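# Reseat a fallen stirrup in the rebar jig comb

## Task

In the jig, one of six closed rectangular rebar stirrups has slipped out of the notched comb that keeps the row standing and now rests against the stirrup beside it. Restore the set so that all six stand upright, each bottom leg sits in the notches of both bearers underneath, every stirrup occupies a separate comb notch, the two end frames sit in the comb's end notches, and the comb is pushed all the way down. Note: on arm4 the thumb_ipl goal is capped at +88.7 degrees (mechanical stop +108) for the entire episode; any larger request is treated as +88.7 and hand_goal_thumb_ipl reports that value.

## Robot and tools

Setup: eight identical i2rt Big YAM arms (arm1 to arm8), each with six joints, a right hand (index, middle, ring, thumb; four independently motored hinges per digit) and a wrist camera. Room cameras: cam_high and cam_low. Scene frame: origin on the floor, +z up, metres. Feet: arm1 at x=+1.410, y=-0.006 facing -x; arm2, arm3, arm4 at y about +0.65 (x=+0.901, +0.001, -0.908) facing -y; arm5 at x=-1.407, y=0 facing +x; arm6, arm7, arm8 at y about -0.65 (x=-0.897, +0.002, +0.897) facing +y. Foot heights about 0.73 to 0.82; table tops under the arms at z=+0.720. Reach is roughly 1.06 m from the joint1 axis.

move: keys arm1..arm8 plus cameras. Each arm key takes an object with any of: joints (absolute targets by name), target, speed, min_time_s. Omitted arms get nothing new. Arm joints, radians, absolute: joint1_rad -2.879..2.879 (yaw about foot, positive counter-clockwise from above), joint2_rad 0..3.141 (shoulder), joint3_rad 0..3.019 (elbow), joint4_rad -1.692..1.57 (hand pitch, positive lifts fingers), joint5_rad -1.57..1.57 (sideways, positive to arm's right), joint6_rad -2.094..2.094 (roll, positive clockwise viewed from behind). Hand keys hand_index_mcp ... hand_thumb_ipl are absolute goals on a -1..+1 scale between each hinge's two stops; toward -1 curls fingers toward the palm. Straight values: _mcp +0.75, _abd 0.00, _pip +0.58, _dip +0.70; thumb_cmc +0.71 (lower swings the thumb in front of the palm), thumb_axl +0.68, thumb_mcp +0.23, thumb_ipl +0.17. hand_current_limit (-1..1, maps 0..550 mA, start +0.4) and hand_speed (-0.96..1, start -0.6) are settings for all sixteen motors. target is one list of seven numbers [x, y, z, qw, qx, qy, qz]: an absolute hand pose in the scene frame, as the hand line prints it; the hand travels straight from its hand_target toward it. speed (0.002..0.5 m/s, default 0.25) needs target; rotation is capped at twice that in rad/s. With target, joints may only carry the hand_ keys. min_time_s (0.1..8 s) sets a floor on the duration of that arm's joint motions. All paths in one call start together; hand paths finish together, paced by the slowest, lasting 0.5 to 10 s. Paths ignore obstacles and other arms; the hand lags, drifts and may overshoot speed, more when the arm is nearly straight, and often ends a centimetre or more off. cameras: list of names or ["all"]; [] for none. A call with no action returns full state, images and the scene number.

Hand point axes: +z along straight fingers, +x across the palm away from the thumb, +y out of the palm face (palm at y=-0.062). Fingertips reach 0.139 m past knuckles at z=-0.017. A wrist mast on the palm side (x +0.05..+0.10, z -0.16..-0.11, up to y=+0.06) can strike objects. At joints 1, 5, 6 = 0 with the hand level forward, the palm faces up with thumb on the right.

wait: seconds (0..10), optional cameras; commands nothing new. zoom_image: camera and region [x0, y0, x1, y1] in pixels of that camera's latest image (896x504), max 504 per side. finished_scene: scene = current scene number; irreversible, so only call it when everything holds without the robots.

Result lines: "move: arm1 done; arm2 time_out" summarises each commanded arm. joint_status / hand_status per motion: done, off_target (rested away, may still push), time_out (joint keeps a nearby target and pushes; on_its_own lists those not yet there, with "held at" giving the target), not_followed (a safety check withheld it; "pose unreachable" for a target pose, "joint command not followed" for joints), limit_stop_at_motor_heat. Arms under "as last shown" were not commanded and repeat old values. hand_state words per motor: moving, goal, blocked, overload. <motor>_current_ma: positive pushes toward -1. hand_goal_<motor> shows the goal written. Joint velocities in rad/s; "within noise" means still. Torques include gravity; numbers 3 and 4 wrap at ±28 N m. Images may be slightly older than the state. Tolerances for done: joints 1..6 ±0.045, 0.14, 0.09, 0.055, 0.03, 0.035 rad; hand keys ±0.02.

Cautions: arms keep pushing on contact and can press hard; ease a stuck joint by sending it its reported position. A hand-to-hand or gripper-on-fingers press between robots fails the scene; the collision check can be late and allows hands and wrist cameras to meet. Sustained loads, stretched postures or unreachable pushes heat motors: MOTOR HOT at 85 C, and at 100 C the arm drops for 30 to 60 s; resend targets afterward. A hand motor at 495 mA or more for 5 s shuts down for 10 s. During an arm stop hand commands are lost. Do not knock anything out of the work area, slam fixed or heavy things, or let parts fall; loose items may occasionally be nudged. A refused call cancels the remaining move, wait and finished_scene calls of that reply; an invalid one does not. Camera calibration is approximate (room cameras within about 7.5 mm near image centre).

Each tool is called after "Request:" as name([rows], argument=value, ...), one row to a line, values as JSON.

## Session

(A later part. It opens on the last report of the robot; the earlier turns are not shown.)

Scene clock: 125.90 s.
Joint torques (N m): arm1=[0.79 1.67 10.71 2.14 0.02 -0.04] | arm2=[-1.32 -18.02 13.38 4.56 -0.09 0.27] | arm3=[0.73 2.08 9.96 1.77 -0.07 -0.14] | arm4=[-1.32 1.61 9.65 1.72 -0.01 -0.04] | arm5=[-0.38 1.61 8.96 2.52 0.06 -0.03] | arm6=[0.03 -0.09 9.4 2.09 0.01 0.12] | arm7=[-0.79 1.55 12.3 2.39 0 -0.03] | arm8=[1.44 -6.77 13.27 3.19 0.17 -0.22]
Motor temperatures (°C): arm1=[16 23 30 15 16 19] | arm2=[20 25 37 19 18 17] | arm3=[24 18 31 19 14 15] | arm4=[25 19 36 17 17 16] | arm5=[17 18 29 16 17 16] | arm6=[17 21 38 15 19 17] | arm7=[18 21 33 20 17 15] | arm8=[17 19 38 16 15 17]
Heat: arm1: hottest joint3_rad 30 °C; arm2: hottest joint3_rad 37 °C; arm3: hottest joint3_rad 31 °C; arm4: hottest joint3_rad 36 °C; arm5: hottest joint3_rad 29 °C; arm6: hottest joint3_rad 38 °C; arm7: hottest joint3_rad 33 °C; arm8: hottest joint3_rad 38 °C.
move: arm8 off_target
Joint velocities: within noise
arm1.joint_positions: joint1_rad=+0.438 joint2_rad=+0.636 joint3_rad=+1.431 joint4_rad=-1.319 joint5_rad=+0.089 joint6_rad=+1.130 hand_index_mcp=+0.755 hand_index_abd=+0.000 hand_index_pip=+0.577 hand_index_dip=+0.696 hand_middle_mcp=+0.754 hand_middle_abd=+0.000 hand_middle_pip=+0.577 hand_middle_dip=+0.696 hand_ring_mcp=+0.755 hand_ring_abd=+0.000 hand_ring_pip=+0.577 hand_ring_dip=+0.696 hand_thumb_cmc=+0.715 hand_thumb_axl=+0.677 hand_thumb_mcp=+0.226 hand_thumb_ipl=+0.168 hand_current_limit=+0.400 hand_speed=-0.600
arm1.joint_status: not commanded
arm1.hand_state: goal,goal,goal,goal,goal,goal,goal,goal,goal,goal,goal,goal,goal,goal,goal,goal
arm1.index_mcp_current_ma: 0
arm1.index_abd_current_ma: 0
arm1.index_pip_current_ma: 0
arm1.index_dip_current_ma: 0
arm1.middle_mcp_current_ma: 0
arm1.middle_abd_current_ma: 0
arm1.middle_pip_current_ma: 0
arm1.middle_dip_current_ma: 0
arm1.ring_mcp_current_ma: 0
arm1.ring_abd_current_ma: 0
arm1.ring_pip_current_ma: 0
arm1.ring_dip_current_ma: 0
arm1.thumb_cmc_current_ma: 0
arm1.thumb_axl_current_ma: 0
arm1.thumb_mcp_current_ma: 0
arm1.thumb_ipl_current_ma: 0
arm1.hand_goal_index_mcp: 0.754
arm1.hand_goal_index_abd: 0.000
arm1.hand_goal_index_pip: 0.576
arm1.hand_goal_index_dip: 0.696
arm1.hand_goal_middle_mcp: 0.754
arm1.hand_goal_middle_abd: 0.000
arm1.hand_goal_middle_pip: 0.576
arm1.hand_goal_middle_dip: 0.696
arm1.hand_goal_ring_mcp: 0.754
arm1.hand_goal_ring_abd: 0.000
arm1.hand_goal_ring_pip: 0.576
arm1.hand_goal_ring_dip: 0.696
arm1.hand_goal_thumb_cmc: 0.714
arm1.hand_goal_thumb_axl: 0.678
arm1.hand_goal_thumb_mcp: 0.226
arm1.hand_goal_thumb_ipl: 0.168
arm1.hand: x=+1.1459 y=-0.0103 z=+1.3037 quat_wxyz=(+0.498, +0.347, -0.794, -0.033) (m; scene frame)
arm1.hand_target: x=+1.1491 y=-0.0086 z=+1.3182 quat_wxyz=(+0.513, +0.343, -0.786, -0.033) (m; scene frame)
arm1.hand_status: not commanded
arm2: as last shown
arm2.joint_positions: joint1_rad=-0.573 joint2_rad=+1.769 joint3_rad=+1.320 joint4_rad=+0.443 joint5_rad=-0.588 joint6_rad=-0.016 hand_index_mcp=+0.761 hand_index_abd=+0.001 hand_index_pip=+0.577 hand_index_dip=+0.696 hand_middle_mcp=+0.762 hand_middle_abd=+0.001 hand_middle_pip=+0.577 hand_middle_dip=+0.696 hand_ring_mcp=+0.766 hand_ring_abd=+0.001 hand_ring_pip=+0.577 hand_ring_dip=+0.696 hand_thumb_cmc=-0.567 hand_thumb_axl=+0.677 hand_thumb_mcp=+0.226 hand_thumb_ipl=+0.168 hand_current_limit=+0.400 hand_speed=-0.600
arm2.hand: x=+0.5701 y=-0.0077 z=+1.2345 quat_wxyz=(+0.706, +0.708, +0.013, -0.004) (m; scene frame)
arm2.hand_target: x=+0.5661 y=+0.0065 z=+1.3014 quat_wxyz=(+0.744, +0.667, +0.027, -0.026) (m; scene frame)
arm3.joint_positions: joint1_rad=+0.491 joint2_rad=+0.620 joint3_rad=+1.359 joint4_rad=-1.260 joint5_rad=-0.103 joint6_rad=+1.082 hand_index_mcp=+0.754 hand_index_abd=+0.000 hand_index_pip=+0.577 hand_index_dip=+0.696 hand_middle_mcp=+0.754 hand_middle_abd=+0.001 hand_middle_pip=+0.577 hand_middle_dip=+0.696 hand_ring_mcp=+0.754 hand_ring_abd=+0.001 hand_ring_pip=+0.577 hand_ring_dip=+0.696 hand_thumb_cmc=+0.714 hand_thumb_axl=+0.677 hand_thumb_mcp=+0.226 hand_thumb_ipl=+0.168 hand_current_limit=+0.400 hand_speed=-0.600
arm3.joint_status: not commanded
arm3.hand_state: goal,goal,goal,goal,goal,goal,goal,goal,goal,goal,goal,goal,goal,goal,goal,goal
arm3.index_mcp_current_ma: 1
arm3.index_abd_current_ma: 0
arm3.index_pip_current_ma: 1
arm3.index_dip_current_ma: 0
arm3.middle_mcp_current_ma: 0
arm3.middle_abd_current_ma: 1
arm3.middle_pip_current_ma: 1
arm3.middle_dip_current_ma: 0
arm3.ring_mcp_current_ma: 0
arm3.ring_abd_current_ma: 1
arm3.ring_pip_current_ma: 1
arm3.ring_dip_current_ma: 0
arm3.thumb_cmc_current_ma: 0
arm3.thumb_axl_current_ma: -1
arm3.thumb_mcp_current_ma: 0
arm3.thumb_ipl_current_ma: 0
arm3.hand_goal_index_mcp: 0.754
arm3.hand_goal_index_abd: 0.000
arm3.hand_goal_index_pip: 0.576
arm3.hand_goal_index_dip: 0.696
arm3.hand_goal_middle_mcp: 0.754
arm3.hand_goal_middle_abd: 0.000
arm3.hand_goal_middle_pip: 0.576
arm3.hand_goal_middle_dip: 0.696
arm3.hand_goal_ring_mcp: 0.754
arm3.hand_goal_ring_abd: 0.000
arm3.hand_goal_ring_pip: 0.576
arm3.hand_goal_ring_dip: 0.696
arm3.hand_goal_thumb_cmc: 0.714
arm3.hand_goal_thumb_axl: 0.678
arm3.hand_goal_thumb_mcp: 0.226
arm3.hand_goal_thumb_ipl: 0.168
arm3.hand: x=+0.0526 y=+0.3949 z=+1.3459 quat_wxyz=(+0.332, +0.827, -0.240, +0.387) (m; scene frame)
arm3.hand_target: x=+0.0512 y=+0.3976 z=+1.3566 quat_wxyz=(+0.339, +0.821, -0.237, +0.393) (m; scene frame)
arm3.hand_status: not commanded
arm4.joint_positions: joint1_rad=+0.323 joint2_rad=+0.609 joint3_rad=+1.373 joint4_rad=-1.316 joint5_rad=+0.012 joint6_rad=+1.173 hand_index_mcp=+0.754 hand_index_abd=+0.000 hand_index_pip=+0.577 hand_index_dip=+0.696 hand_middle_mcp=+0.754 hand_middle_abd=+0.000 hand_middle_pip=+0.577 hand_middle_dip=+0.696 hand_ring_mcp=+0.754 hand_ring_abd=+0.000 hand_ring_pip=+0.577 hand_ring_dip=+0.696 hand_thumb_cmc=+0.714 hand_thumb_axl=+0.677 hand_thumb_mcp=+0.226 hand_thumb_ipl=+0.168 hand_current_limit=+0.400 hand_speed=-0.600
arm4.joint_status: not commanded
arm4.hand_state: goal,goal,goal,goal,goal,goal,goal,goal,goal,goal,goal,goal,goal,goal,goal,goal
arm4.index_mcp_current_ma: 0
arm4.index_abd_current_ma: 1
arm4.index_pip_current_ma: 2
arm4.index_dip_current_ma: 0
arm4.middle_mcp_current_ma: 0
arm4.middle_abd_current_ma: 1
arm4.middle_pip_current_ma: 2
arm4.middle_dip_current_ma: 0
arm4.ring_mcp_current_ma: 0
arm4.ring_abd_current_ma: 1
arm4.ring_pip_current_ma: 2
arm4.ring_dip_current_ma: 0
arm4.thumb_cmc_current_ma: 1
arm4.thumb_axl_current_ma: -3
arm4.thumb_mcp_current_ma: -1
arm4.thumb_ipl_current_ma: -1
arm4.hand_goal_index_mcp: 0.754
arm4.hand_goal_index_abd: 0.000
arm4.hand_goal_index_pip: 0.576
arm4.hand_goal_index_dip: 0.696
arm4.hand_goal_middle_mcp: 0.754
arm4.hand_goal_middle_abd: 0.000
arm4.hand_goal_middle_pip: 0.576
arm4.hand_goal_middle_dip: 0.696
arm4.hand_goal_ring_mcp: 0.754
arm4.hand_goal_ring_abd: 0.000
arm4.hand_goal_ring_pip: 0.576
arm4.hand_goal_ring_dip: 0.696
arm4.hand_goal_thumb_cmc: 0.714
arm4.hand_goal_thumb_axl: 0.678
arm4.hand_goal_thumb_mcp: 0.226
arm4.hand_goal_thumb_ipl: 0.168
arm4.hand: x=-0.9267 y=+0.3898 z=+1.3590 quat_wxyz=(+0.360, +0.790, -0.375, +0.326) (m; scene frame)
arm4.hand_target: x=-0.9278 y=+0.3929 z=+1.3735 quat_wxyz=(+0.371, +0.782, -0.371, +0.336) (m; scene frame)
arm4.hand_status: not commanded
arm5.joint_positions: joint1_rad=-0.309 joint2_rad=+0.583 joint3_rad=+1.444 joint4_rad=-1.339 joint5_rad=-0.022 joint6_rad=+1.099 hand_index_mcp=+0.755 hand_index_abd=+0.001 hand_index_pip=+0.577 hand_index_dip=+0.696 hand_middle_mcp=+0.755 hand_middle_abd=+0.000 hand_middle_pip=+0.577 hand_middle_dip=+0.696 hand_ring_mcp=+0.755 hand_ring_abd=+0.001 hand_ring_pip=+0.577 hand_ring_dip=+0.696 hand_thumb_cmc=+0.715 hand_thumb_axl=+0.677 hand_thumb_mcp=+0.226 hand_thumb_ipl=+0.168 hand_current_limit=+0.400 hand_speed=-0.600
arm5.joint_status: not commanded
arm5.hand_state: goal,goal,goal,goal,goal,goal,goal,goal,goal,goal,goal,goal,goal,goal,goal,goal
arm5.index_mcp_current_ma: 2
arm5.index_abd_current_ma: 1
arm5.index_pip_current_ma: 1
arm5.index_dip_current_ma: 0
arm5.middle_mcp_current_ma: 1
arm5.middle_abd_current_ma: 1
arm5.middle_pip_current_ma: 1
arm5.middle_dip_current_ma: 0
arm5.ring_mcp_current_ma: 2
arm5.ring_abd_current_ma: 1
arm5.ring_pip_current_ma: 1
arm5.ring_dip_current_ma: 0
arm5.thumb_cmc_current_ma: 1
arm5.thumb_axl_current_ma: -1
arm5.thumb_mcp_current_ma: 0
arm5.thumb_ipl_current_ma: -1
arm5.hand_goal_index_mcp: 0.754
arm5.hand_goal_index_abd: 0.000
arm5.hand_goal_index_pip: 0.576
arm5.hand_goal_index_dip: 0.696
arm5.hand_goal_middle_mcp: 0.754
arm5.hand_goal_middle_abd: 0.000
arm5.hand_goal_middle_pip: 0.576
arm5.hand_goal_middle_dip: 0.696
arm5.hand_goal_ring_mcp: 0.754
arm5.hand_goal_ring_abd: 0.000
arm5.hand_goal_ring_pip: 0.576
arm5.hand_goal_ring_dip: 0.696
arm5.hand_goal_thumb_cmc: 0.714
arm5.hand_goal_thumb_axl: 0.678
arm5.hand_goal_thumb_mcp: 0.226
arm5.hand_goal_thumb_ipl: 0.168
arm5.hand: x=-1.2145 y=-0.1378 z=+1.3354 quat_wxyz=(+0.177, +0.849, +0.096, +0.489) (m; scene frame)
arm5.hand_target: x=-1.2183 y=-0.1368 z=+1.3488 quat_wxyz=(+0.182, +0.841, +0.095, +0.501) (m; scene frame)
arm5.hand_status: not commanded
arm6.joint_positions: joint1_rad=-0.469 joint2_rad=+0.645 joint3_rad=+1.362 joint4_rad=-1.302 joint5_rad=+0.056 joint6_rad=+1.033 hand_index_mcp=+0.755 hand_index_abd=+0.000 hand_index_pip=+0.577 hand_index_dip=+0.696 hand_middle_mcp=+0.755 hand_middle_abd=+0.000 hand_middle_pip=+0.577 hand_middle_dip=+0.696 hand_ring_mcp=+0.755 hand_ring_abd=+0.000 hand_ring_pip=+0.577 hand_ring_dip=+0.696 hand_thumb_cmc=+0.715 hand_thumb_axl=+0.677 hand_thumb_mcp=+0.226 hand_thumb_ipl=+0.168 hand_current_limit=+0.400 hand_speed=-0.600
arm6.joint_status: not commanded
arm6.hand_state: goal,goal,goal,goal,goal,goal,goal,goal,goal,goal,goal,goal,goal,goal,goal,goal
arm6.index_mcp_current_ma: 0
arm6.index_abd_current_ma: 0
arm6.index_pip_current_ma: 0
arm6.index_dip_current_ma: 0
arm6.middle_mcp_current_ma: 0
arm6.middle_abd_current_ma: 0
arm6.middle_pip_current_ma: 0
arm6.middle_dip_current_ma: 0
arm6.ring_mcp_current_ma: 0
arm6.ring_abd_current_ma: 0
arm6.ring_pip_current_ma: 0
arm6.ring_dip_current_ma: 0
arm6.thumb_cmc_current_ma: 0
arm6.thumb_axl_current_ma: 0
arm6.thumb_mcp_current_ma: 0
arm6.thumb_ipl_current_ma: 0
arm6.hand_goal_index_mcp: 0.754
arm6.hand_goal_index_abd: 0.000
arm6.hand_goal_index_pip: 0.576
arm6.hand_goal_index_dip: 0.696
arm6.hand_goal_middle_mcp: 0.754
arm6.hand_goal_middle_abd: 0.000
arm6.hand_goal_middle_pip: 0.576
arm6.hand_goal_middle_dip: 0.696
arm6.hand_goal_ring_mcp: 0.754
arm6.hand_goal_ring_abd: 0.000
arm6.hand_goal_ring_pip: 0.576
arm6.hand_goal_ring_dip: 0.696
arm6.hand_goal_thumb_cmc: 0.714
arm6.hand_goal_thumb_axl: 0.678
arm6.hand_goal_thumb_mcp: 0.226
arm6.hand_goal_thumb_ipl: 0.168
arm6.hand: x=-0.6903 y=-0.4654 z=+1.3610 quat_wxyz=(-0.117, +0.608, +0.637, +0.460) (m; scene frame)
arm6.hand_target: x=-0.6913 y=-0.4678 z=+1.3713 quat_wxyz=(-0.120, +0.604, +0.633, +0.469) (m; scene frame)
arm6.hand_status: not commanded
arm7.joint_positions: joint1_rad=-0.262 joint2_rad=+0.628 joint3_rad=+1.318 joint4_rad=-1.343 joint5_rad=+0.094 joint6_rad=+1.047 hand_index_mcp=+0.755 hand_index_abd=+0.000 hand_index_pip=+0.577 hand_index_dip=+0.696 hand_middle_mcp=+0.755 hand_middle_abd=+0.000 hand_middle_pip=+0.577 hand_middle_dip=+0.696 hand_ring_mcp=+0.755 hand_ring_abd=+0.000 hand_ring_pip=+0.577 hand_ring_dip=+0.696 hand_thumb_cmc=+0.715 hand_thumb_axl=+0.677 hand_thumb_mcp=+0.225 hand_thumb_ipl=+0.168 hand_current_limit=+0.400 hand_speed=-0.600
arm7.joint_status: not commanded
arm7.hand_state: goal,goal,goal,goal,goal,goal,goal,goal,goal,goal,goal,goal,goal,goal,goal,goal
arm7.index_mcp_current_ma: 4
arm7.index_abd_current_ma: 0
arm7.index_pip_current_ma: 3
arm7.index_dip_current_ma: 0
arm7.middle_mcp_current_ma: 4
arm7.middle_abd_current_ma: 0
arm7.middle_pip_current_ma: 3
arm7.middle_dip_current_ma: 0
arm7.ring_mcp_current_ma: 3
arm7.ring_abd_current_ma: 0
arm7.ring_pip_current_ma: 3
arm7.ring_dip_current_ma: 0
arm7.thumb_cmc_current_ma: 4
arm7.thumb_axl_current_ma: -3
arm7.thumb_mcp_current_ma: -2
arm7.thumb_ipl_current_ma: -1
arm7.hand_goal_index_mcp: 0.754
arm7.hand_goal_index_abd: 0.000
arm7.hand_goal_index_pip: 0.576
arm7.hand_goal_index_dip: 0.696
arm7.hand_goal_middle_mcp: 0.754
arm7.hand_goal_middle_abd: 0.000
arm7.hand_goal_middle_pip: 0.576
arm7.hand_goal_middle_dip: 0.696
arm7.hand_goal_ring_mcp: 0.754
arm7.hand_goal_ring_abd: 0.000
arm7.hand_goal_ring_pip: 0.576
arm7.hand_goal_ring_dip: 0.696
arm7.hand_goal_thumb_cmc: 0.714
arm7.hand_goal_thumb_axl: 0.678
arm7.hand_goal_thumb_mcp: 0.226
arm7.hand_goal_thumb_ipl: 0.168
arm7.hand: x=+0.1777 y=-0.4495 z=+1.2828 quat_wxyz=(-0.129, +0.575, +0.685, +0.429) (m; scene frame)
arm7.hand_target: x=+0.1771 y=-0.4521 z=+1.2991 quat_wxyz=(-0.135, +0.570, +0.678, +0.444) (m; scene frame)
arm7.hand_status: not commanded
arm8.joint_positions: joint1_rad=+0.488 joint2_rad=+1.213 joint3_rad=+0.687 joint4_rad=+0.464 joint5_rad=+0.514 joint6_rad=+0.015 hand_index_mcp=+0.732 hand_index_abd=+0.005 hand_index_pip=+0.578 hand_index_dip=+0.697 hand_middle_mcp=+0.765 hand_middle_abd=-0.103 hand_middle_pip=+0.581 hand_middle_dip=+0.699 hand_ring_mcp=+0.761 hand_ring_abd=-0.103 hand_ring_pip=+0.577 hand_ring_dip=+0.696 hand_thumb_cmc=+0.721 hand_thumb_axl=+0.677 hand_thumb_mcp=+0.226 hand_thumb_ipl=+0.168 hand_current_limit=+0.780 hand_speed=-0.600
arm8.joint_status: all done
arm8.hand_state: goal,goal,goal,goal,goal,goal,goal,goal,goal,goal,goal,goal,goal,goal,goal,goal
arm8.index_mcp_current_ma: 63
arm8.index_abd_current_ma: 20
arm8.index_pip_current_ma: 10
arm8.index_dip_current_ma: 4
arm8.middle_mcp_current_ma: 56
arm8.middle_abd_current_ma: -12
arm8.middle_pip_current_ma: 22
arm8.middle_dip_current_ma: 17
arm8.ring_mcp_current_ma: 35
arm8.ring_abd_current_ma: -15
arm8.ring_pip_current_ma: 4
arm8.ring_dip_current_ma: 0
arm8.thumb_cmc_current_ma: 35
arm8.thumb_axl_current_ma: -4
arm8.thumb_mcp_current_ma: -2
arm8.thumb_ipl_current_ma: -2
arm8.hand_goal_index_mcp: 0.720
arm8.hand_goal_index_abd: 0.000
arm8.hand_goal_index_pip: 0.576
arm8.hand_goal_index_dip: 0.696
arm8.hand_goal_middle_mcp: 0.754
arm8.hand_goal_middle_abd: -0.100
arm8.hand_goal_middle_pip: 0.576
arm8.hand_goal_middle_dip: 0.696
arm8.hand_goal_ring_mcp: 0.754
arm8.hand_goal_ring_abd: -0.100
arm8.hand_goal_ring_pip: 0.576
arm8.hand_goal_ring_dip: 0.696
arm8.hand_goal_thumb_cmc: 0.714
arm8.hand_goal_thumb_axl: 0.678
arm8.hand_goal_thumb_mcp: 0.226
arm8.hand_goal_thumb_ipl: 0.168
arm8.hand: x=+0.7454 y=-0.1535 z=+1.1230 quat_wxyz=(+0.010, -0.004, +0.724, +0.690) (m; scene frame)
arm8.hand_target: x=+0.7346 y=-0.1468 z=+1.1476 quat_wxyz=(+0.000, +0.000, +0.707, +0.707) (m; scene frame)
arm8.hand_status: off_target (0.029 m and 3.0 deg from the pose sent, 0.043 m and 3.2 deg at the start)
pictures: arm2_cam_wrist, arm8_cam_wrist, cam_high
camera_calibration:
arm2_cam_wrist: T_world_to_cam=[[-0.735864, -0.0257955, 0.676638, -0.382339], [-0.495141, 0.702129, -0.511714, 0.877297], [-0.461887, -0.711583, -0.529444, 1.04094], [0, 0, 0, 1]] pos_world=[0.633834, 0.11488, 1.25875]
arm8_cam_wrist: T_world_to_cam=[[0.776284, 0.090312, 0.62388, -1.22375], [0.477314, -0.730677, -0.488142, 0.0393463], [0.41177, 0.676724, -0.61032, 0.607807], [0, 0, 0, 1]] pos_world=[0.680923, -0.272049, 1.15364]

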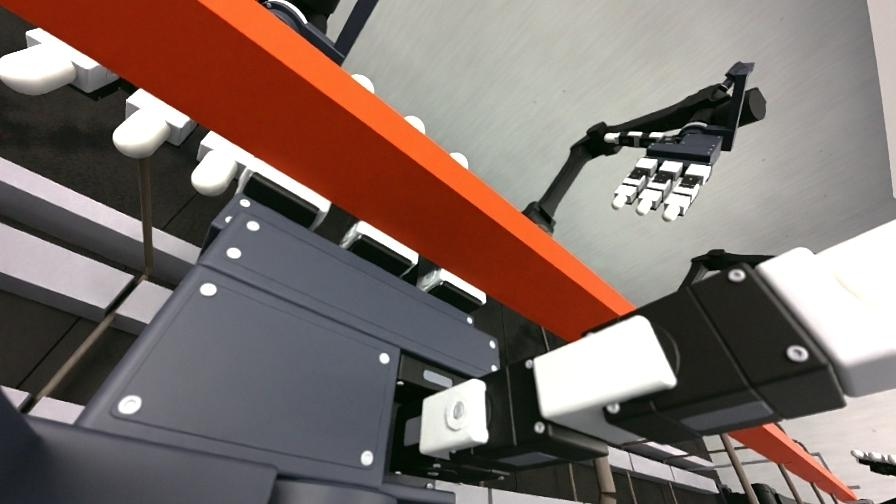

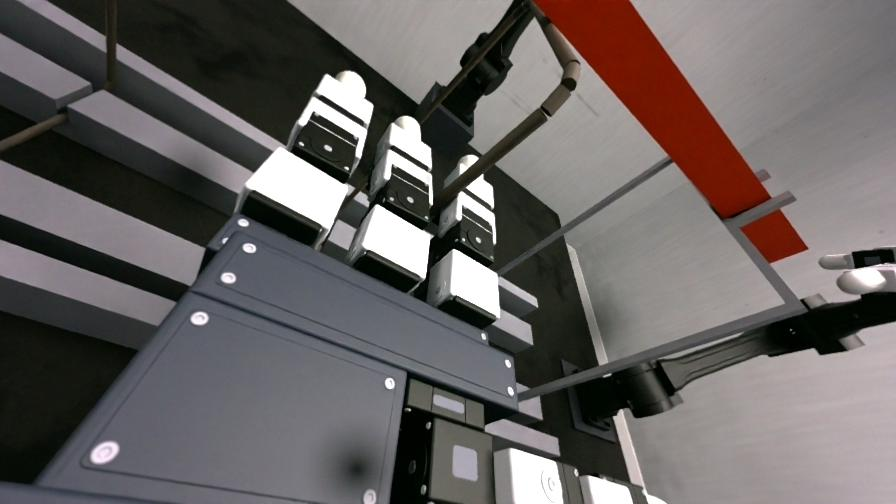

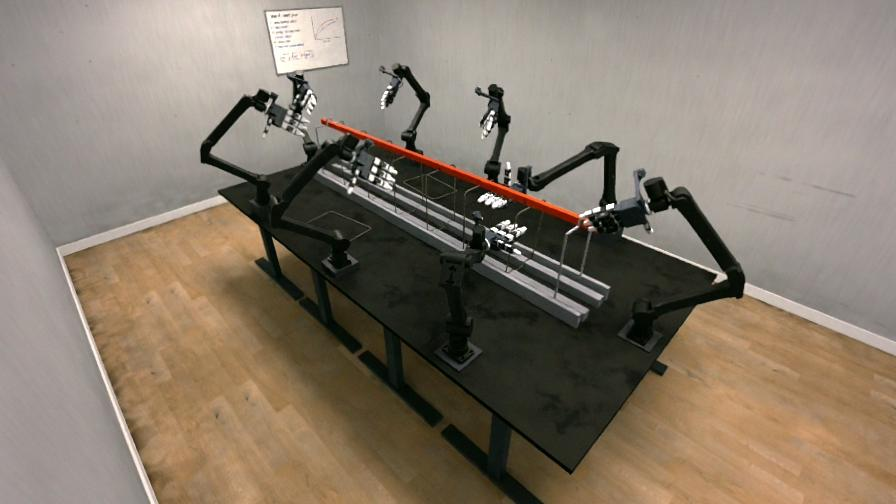

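Request:
move(arm8={"target": [0.716, -0.145, 1.146, 0.0, 0.0, 0.7071, 0.7071], "speed": 0.05, "joints": {"hand_middle_abd": 0.0, "hand_ring_abd": 0.0}}, cameras=["arm8_cam_wrist", "cam_high"])

Request:
zoom_image(camera="arm8_cam_wrist", region=[320, 0, 720, 280])

Request:
zoom_image(camera="cam_high", region=[460, 160, 620, 300])

Scene clock: 127.70 s.
Joint torques (N m): arm1=[0.97 1.96 10.69 2.24 0.01 -0.04] | arm2=[-1.38 -18.02 13.39 4.45 -0.09 0.27] | arm3=[0.67 2.08 9.96 1.77 -0.07 -0.14] | arm4=[-0.91 1.32 9.8 2.07 -0.06 -0.02] | arm5=[-0.32 1.61 8.95 2.52 0.06 -0.03] | arm6=[-0.03 -0.15 9.4 2.07 0 0.12] | arm7=[-0.62 1.73 12.26 2.43 0.01 -0.03] | arm8=[1.55 -7.06 13.16 3.17 0.11 -0.22]
Motor temperatures (°C): arm1=[16 23 30 15 16 19] | arm2=[20 25 38 19 18 17] | arm3=[24 18 31 19 14 15] | arm4=[25 19 36 17 17 16] | arm5=[17 18 29 16 17 16] | arm6=[17 21 38 15 19 17] | arm7=[18 21 33 20 17 15] | arm8=[17 19 39 16 15 17]
Heat: arm1: hottest joint3_rad 30 °C; arm2: hottest joint3_rad 38 °C; arm3: hottest joint3_rad 31 °C; arm4: hottest joint3_rad 36 °C; arm5: hottest joint3_rad 29 °C; arm6: hottest joint3_rad 38 °C; arm7: hottest joint3_rad 33 °C; arm8: hottest joint3_rad 39 °C.
move: arm8 off_target
Joint velocities: within noise
arm1, arm2, arm3, arm4, arm5, arm6, arm7: as last shown
arm2.joint_positions: joint1_rad=-0.573 joint2_rad=+1.769 joint3_rad=+1.320 joint4_rad=+0.445 joint5_rad=-0.588 joint6_rad=-0.015 hand_index_mcp=+0.761 hand_index_abd=+0.001 hand_index_pip=+0.577 hand_index_dip=+0.696 hand_middle_mcp=+0.762 hand_middle_abd=+0.001 hand_middle_pip=+0.577 hand_middle_dip=+0.696 hand_ring_mcp=+0.766 hand_ring_abd=+0.001 hand_ring_pip=+0.577 hand_ring_dip=+0.696 hand_thumb_cmc=-0.567 hand_thumb_axl=+0.677 hand_thumb_mcp=+0.226 hand_thumb_ipl=+0.168 hand_current_limit=+0.400 hand_speed=-0.600
arm2.hand: x=+0.5702 y=-0.0076 z=+1.2350 quat_wxyz=(+0.707, +0.707, +0.013, -0.005) (m; scene frame)
arm2.hand_target: x=+0.5661 y=+0.0065 z=+1.3013 quat_wxyz=(+0.744, +0.667, +0.027, -0.026) (m; scene frame)
arm8.joint_positions: joint1_rad=+0.528 joint2_rad=+1.241 joint3_rad=+0.705 joint4_rad=+0.476 joint5_rad=+0.557 joint6_rad=+0.015 hand_index_mcp=+0.732 hand_index_abd=+0.004 hand_index_pip=+0.578 hand_index_dip=+0.697 hand_middle_mcp=+0.765 hand_middle_abd=-0.003 hand_middle_pip=+0.581 hand_middle_dip=+0.699 hand_ring_mcp=+0.761 hand_ring_abd=-0.004 hand_ring_pip=+0.577 hand_ring_dip=+0.696 hand_thumb_cmc=+0.721 hand_thumb_axl=+0.677 hand_thumb_mcp=+0.226 hand_thumb_ipl=+0.168 hand_current_limit=+0.780 hand_speed=-0.600
arm8.joint_status: all done
arm8.hand_state: goal,goal,goal,goal,goal,goal,goal,goal,goal,goal,goal,goal,goal,goal,goal,goal
arm8.index_mcp_current_ma: 63
arm8.index_abd_current_ma: 18
arm8.index_pip_current_ma: 10
arm8.index_dip_current_ma: 4
arm8.middle_mcp_current_ma: 56
arm8.middle_abd_current_ma: -13
arm8.middle_pip_current_ma: 22
arm8.middle_dip_current_ma: 17
arm8.ring_mcp_current_ma: 35
arm8.ring_abd_current_ma: -16
arm8.ring_pip_current_ma: 4
arm8.ring_dip_current_ma: 0
arm8.thumb_cmc_current_ma: 35
arm8.thumb_axl_current_ma: -4
arm8.thumb_mcp_current_ma: -2
arm8.thumb_ipl_current_ma: -2
arm8.hand_goal_index_mcp: 0.720
arm8.hand_goal_index_abd: 0.000
arm8.hand_goal_index_pip: 0.576
arm8.hand_goal_index_dip: 0.696
arm8.hand_goal_middle_mcp: 0.754
arm8.hand_goal_middle_abd: 0.000
arm8.hand_goal_middle_pip: 0.576
arm8.hand_goal_middle_dip: 0.696
arm8.hand_goal_ring_mcp: 0.754
arm8.hand_goal_ring_abd: 0.000
arm8.hand_goal_ring_pip: 0.576
arm8.hand_goal_ring_dip: 0.696
arm8.hand_goal_thumb_cmc: 0.714
arm8.hand_goal_thumb_axl: 0.678
arm8.hand_goal_thumb_mcp: 0.226
arm8.hand_goal_thumb_ipl: 0.168
arm8.hand: x=+0.7290 y=-0.1533 z=+1.1223 quat_wxyz=(+0.012, -0.003, +0.723, +0.691) (m; scene frame)
arm8.hand_target: x=+0.7166 y=-0.1467 z=+1.1454 quat_wxyz=(+0.000, +0.000, +0.707, +0.707) (m; scene frame)
arm8.hand_status: off_target (0.028 m and 3.0 deg from the pose sent, 0.038 m and 3.1 deg at the start)
pictures: arm8_cam_wrist, cam_high
camera_calibration:
arm8_cam_wrist: T_world_to_cam=[[0.77581, 0.0862135, 0.625048, -1.21225], [0.475745, -0.730648, -0.489715, 0.0499608], [0.41447, 0.67729, -0.60786, 0.609432], [0, 0, 0, 1]] pos_world=[0.664113, -0.271746, 1.15263]

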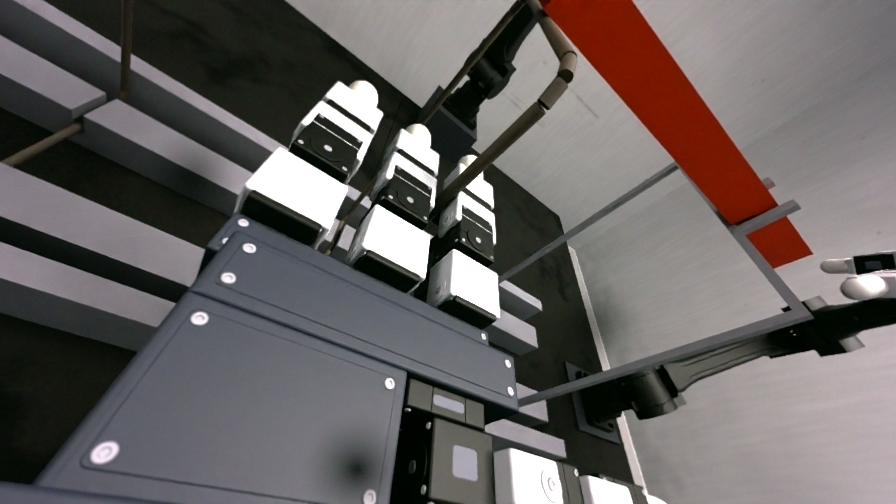

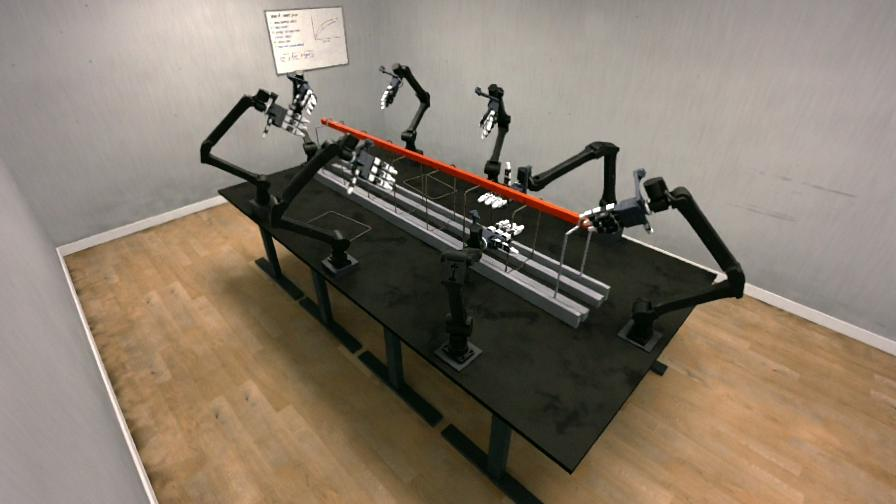

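Scaled by 1.260.

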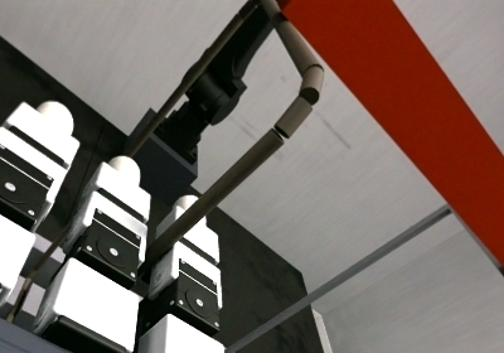

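Scaled by 3.150.

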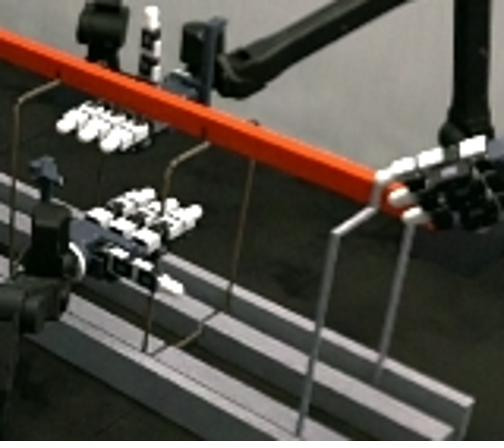

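Request:
zoom_image(camera="cam_high", region=[500, 180, 550, 230])

Request:
zoom_image(camera="cam_high", region=[450, 170, 500, 220])

Request:
zoom_image(camera="arm8_cam_wrist", region=[480, 0, 620, 140])

Scaled by 10.080.

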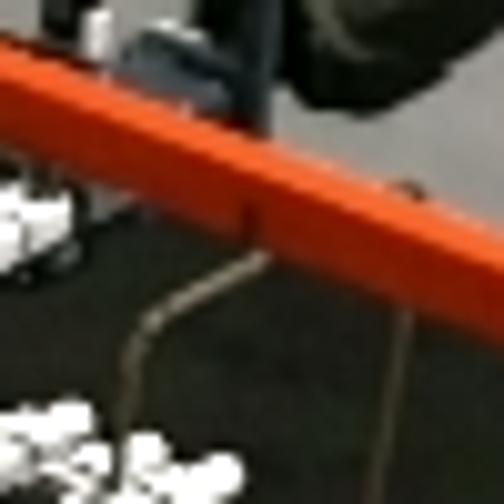

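Scaled by 10.080.

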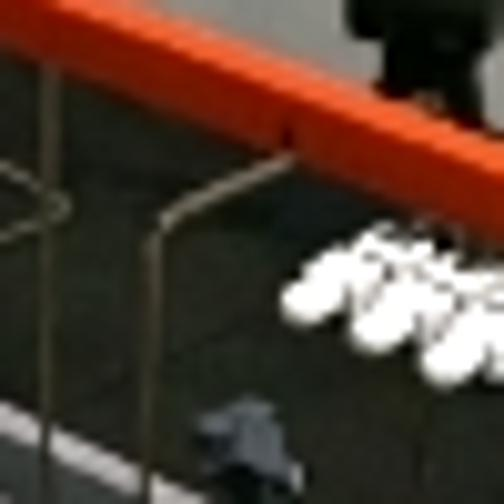

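Scaled by 3.600.

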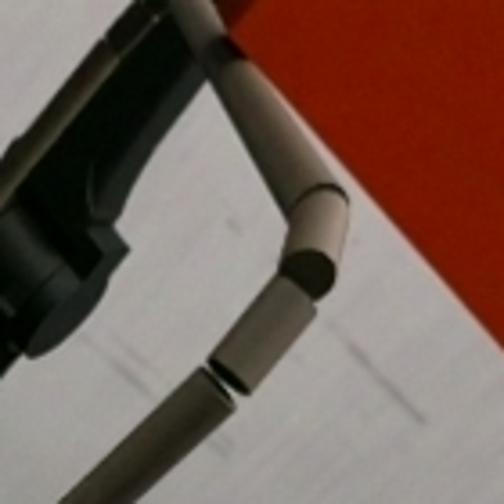

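Request:
move(arm8={"target": [0.706, -0.145, 1.146, 0.0, 0.0, 0.7071, 0.7071], "speed": 0.05}, cameras=["arm8_cam_wrist", "cam_high", "arm2_cam_wrist"])

Request:
zoom_image(camera="cam_high", region=[500, 180, 550, 230])

Request:
zoom_image(camera="arm8_cam_wrist", region=[320, 0, 720, 280])

Scene clock: 130.57 s.
Joint torques (N m): arm1=[0.91 1.38 10.66 2.33 0.02 -0.07] | arm2=[-1.32 -17.96 13.37 4.44 -0.1 0.27] | arm3=[0.67 2.08 9.95 1.76 -0.07 -0.14] | arm4=[-0.97 1.9 9.66 1.91 -0.05 -0.04] | arm5=[-0.32 1.61 8.96 2.51 0.06 -0.03] | arm6=[-0.03 -0.09 9.43 2.09 0 0.13] | arm7=[-0.67 1.55 12.3 2.39 0.02 -0.03] | arm8=[1.38 -7.24 13.15 3.17 0.09 -0.22]
Motor temperatures (°C): arm1=[16 23 30 15 16 19] | arm2=[20 25 38 19 18 17] | arm3=[24 18 31 19 14 15] | arm4=[25 19 36 17 17 16] | arm5=[17 18 29 16 17 16] | arm6=[17 21 38 15 19 17] | arm7=[18 21 33 20 17 15] | arm8=[17 19 39 16 15 17]
Heat: arm1: hottest joint3_rad 30 °C; arm2: hottest joint3_rad 38 °C; arm3: hottest joint3_rad 31 °C; arm4: hottest joint3_rad 36 °C; arm5: hottest joint3_rad 29 °C; arm6: hottest joint3_rad 38 °C; arm7: hottest joint3_rad 33 °C; arm8: hottest joint3_rad 39 °C.
move: arm8 off_target
Joint velocities: within noise
arm1, arm2, arm3, arm4, arm5, arm6, arm7: as last shown
arm2.joint_positions: joint1_rad=-0.573 joint2_rad=+1.769 joint3_rad=+1.320 joint4_rad=+0.445 joint5_rad=-0.588 joint6_rad=-0.014 hand_index_mcp=+0.762 hand_index_abd=+0.001 hand_index_pip=+0.577 hand_index_dip=+0.696 hand_middle_mcp=+0.764 hand_middle_abd=+0.001 hand_middle_pip=+0.577 hand_middle_dip=+0.696 hand_ring_mcp=+0.766 hand_ring_abd=+0.001 hand_ring_pip=+0.577 hand_ring_dip=+0.696 hand_thumb_cmc=-0.567 hand_thumb_axl=+0.677 hand_thumb_mcp=+0.226 hand_thumb_ipl=+0.168 hand_current_limit=+0.400 hand_speed=-0.600
arm2.middle_mcp_current_ma: 2
arm2.ring_mcp_current_ma: 4
arm2.hand: x=+0.5701 y=-0.0076 z=+1.2350 quat_wxyz=(+0.707, +0.707, +0.013, -0.004) (m; scene frame)
arm2.hand_target: x=+0.5661 y=+0.0064 z=+1.3013 quat_wxyz=(+0.744, +0.667, +0.027, -0.026) (m; scene frame)
arm8.joint_positions: joint1_rad=+0.551 joint2_rad=+1.257 joint3_rad=+0.719 joint4_rad=+0.477 joint5_rad=+0.579 joint6_rad=+0.015 hand_index_mcp=+0.732 hand_index_abd=+0.004 hand_index_pip=+0.578 hand_index_dip=+0.697 hand_middle_mcp=+0.765 hand_middle_abd=-0.003 hand_middle_pip=+0.581 hand_middle_dip=+0.699 hand_ring_mcp=+0.761 hand_ring_abd=-0.003 hand_ring_pip=+0.577 hand_ring_dip=+0.696 hand_thumb_cmc=+0.721 hand_thumb_axl=+0.677 hand_thumb_mcp=+0.226 hand_thumb_ipl=+0.168 hand_current_limit=+0.780 hand_speed=-0.600
arm8.joint_status: not commanded
arm8.hand_state: goal,goal,goal,goal,goal,goal,goal,goal,goal,goal,goal,goal,goal,goal,goal,goal
arm8.index_mcp_current_ma: 63
arm8.index_abd_current_ma: 16
arm8.index_pip_current_ma: 10
arm8.index_dip_current_ma: 4
arm8.middle_mcp_current_ma: 56
arm8.middle_abd_current_ma: -12
arm8.middle_pip_current_ma: 22
arm8.middle_dip_current_ma: 17
arm8.ring_mcp_current_ma: 36
arm8.ring_abd_current_ma: -15
arm8.ring_pip_current_ma: 4
arm8.ring_dip_current_ma: 0
arm8.thumb_cmc_current_ma: 35
arm8.thumb_axl_current_ma: -4
arm8.thumb_mcp_current_ma: -2
arm8.thumb_ipl_current_ma: -2
arm8.hand_goal_index_mcp: 0.720
arm8.hand_goal_index_abd: 0.000
arm8.hand_goal_index_pip: 0.576
arm8.hand_goal_index_dip: 0.696
arm8.hand_goal_middle_mcp: 0.754
arm8.hand_goal_middle_abd: 0.000
arm8.hand_goal_middle_pip: 0.576
arm8.hand_goal_middle_dip: 0.696
arm8.hand_goal_ring_mcp: 0.754
arm8.hand_goal_ring_abd: 0.000
arm8.hand_goal_ring_pip: 0.576
arm8.hand_goal_ring_dip: 0.696
arm8.hand_goal_thumb_cmc: 0.714
arm8.hand_goal_thumb_axl: 0.678
arm8.hand_goal_thumb_mcp: 0.226
arm8.hand_goal_thumb_ipl: 0.168
arm8.hand: x=+0.7182 y=-0.1531 z=+1.1221 quat_wxyz=(+0.012, -0.004, +0.723, +0.691) (m; scene frame)
arm8.hand_target: x=+0.7066 y=-0.1466 z=+1.1453 quat_wxyz=(+0.000, +0.000, +0.707, +0.707) (m; scene frame)
arm8.hand_status: off_target (0.028 m and 3.0 deg from the pose sent, 0.034 m and 3.0 deg at the start)
pictures: arm2_cam_wrist, arm8_cam_wrist, cam_high
camera_calibration:
arm2_cam_wrist: T_world_to_cam=[[-0.735797, -0.0245564, 0.676756, -0.382869], [-0.495221, 0.701145, -0.512983, 0.879067], [-0.461907, -0.712596, -0.528062, 1.03964], [0, 0, 0, 1]] pos_world=[0.633834, 0.115084, 1.25905]
arm8_cam_wrist: T_world_to_cam=[[0.774414, 0.0880364, 0.626524, -1.20406], [0.478089, -0.730022, -0.488362, 0.0520518], [0.414383, 0.677729, -0.607429, 0.613296], [0, 0, 0, 1]] pos_world=[0.653418, -0.271648, 1.15233]

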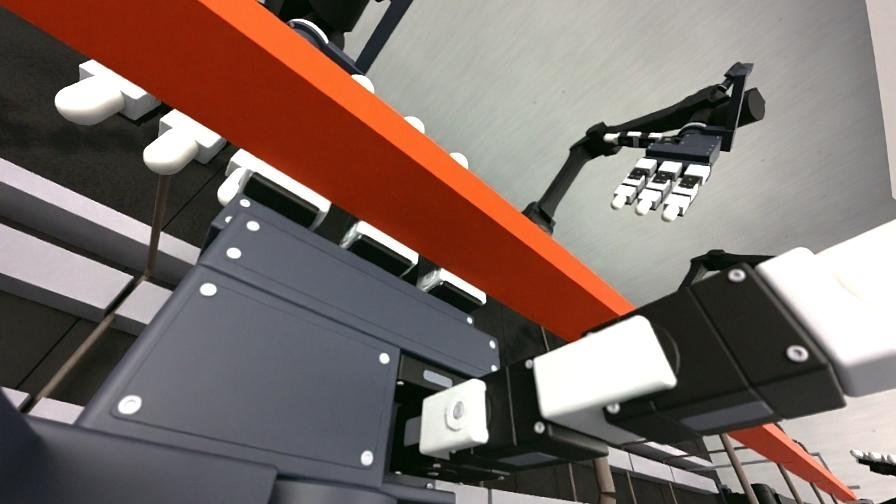

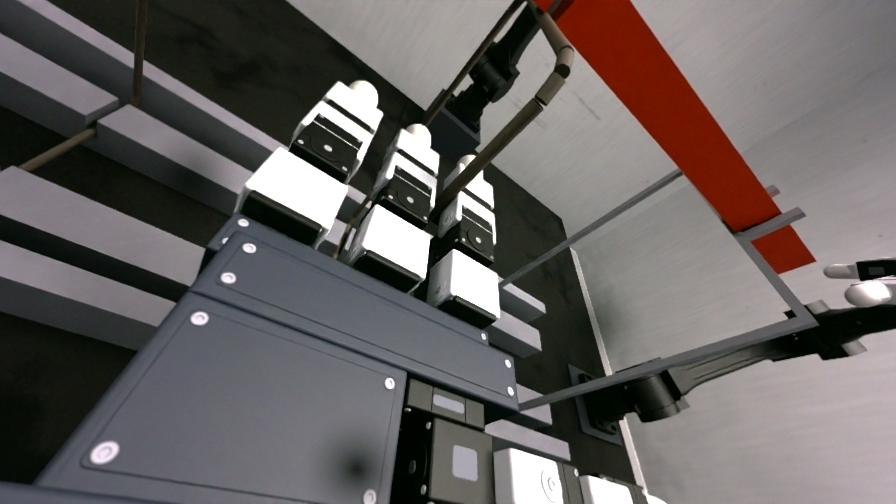

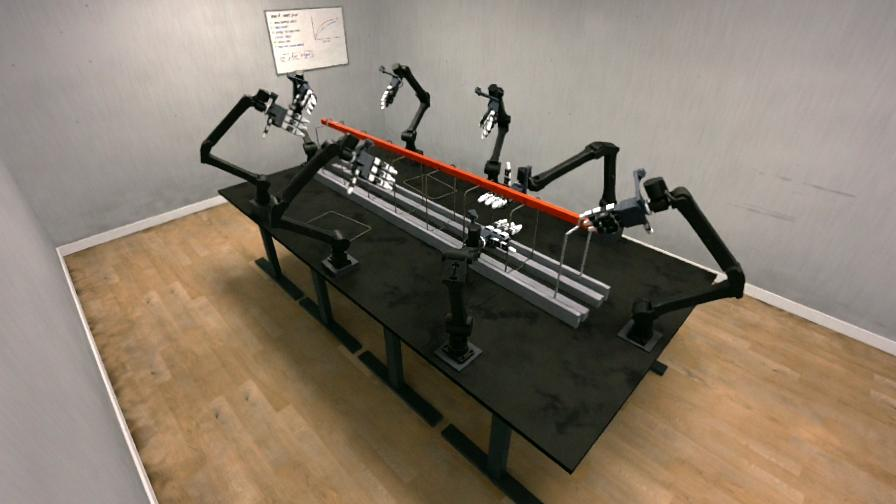

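Scaled by 10.080.

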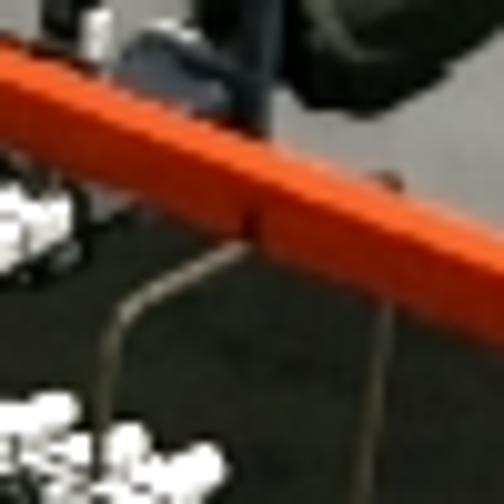

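Scaled by 1.260.

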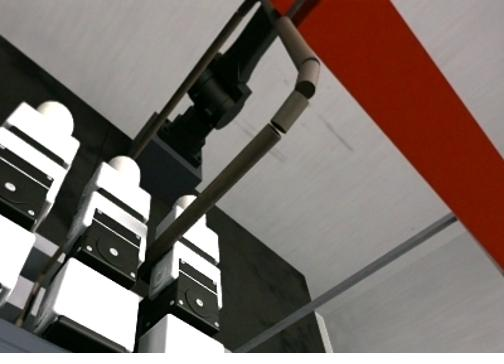

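Request:
move(arm2={"joints": {"joint4_rad": 0.38}, "min_time_s": 1.5}, cameras=["arm8_cam_wrist", "cam_high", "arm2_cam_wrist"])

Request:
zoom_image(camera="cam_high", region=[500, 180, 550, 230])

Request:
zoom_image(camera="arm8_cam_wrist", region=[480, 0, 896, 280])

Scene clock: 133.70 s.
Joint torques (N m): arm1=[1.2 1.67 10.82 2.24 0.04 -0.06] | arm2=[-1.26 -18.02 13.38 3.03 -0.18 0.26] | arm3=[0.67 2.08 9.95 1.78 -0.07 -0.14] | arm4=[-0.62 2.02 9.63 2.02 -0.02 -0.05] | arm5=[-0.32 1.61 8.95 2.51 0.06 -0.03] | arm6=[-0.03 -0.15 9.39 2.07 0 0.12] | arm7=[-0.26 1.55 12.27 2.4 0.01 -0.04] | arm8=[1.44 -7.36 13.15 3.15 0.08 -0.22]
Motor temperatures (°C): arm1=[16 23 30 15 16 19] | arm2=[20 25 39 19 18 17] | arm3=[24 18 31 19 14 15] | arm4=[25 19 36 17 17 16] | arm5=[17 18 29 16 17 16] | arm6=[17 21 39 15 19 17] | arm7=[18 21 33 20 17 15] | arm8=[17 19 38 17 15 17]
Heat: arm1: hottest joint3_rad 30 °C; arm2: hottest joint3_rad 39 °C; arm3: hottest joint3_rad 31 °C; arm4: hottest joint3_rad 36 °C; arm5: hottest joint3_rad 29 °C; arm6: hottest joint3_rad 39 °C; arm7: hottest joint3_rad 33 °C; arm8: hottest joint3_rad 38 °C.
move: arm2 done
Joint velocities: within noise
arm1, arm3, arm4, arm5, arm6, arm7, arm8: as last shown
arm2.joint_positions: joint1_rad=-0.573 joint2_rad=+1.769 joint3_rad=+1.320 joint4_rad=+0.373 joint5_rad=-0.587 joint6_rad=-0.014 hand_index_mcp=+0.762 hand_index_abd=+0.001 hand_index_pip=+0.577 hand_index_dip=+0.696 hand_middle_mcp=+0.764 hand_middle_abd=+0.001 hand_middle_pip=+0.577 hand_middle_dip=+0.696 hand_ring_mcp=+0.766 hand_ring_abd=+0.001 hand_ring_pip=+0.577 hand_ring_dip=+0.696 hand_thumb_cmc=-0.567 hand_thumb_axl=+0.677 hand_thumb_mcp=+0.226 hand_thumb_ipl=+0.168 hand_current_limit=+0.400 hand_speed=-0.600
arm2.joint_status: all done
arm2.hand_state: goal,goal,goal,goal,goal,goal,goal,goal,goal,goal,goal,goal,goal,goal,goal,goal
arm2.index_mcp_current_ma: 1
arm2.index_abd_current_ma: 0
arm2.index_pip_current_ma: 0
arm2.index_dip_current_ma: 0
arm2.middle_mcp_current_ma: 2
arm2.middle_abd_current_ma: 0
arm2.middle_pip_current_ma: 0
arm2.middle_dip_current_ma: 0
arm2.ring_mcp_current_ma: 4
arm2.ring_abd_current_ma: 0
arm2.ring_pip_current_ma: 0
arm2.ring_dip_current_ma: 0
arm2.thumb_cmc_current_ma: 0
arm2.thumb_axl_current_ma: 0
arm2.thumb_mcp_current_ma: 0
arm2.thumb_ipl_current_ma: 0
arm2.hand_goal_index_mcp: 0.754
arm2.hand_goal_index_abd: 0.000
arm2.hand_goal_index_pip: 0.576
arm2.hand_goal_index_dip: 0.696
arm2.hand_goal_middle_mcp: 0.754
arm2.hand_goal_middle_abd: 0.000
arm2.hand_goal_middle_pip: 0.576
arm2.hand_goal_middle_dip: 0.696
arm2.hand_goal_ring_mcp: 0.754
arm2.hand_goal_ring_abd: 0.000
arm2.hand_goal_ring_pip: 0.576
arm2.hand_goal_ring_dip: 0.696
arm2.hand_goal_thumb_cmc: -0.570
arm2.hand_goal_thumb_axl: 0.678
arm2.hand_goal_thumb_mcp: 0.226
arm2.hand_goal_thumb_ipl: 0.168
arm2.hand: x=+0.5668 y=-0.0122 z=+1.2181 quat_wxyz=(+0.685, +0.728, -0.001, +0.009) (m; scene frame)
arm2.hand_target: x=+0.5599 y=-0.0025 z=+1.2779 quat_wxyz=(+0.715, +0.699, +0.006, -0.005) (m; scene frame)
arm2.hand_status: not commanded
arm8.joint_positions: joint1_rad=+0.551 joint2_rad=+1.257 joint3_rad=+0.719 joint4_rad=+0.477 joint5_rad=+0.580 joint6_rad=+0.015 hand_index_mcp=+0.732 hand_index_abd=+0.004 hand_index_pip=+0.578 hand_index_dip=+0.697 hand_middle_mcp=+0.765 hand_middle_abd=-0.003 hand_middle_pip=+0.581 hand_middle_dip=+0.699 hand_ring_mcp=+0.761 hand_ring_abd=-0.003 hand_ring_pip=+0.577 hand_ring_dip=+0.696 hand_thumb_cmc=+0.721 hand_thumb_axl=+0.677 hand_thumb_mcp=+0.226 hand_thumb_ipl=+0.168 hand_current_limit=+0.780 hand_speed=-0.600
arm8.hand: x=+0.7183 y=-0.1531 z=+1.1221 quat_wxyz=(+0.012, -0.004, +0.723, +0.691) (m; scene frame)
pictures: arm2_cam_wrist, arm8_cam_wrist, cam_high
camera_calibration:
arm2_cam_wrist: T_world_to_cam=[[-0.761872, -0.0636309, 0.644594, -0.320539], [-0.474477, 0.732272, -0.488518, 0.830813], [-0.440934, -0.678033, -0.588089, 1.08756], [0, 0, 0, 1]] pos_world=[0.629533, 0.108625, 1.25207]
arm8_cam_wrist: T_world_to_cam=[[0.774466, 0.0874894, 0.626537, -1.20433], [0.477578, -0.730366, -0.488349, 0.0522314], [0.414876, 0.67743, -0.607427, 0.612849], [0, 0, 0, 1]] pos_world=[0.653516, -0.271648, 1.15233]

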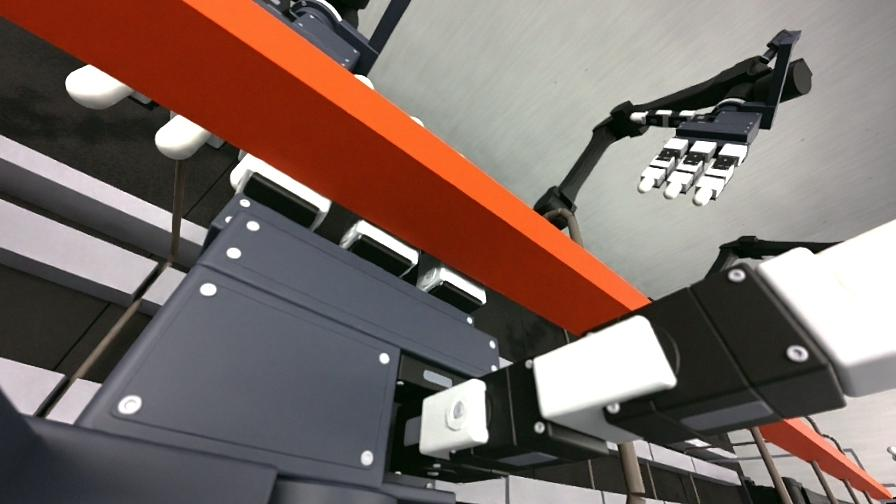

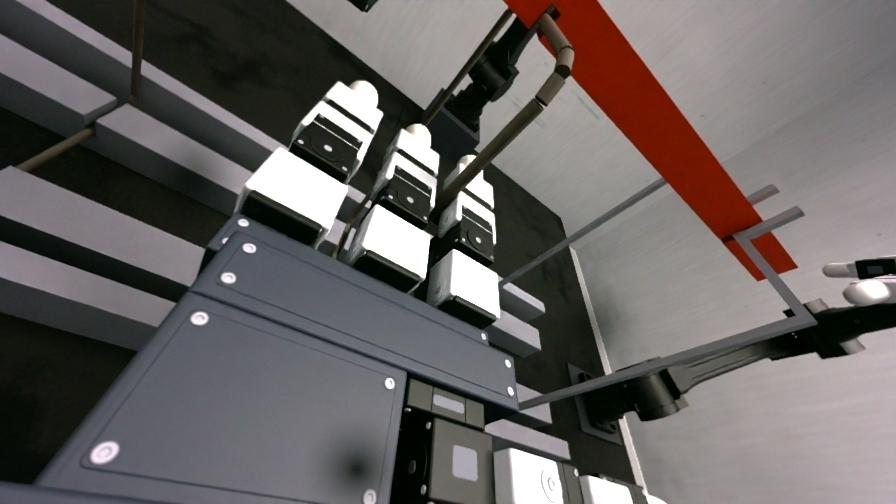

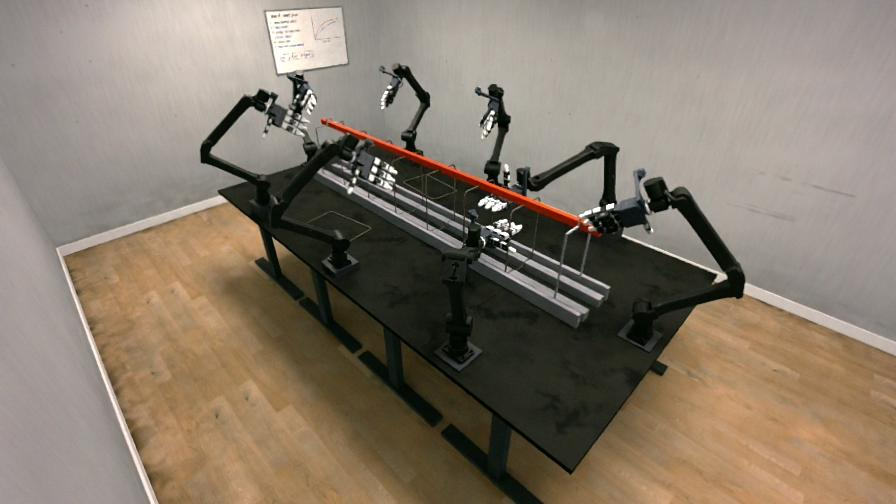

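Scaled by 10.080.

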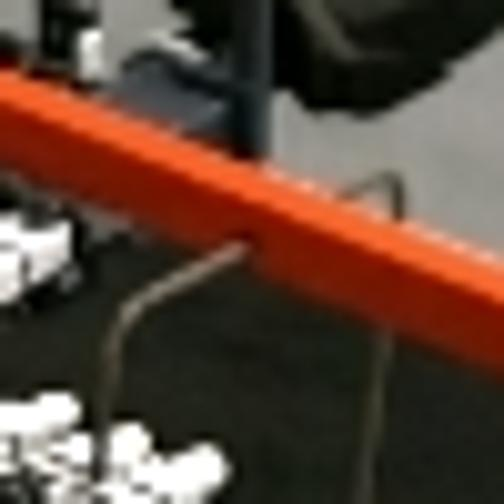

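Scaled by 1.212.

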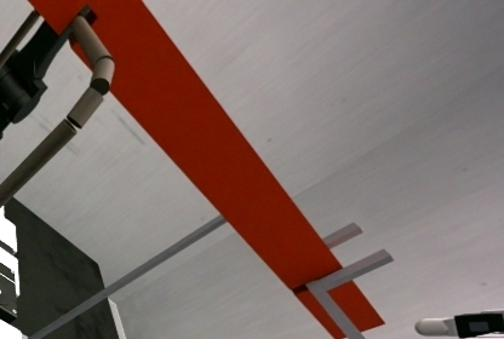

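Request:
zoom_image(camera="arm8_cam_wrist", region=[480, 0, 640, 110])

Request:
zoom_image(camera="arm2_cam_wrist", region=[0, 0, 260, 180])

Request:
zoom_image(camera="cam_high", region=[450, 150, 650, 270])

Scaled by 3.150.

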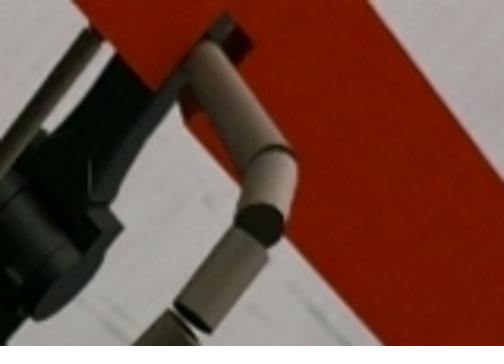

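Scaled by 1.938.

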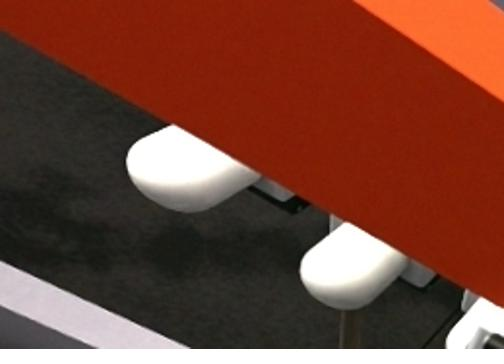

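Scaled by 2.520.

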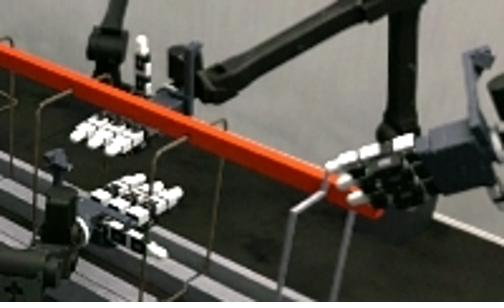

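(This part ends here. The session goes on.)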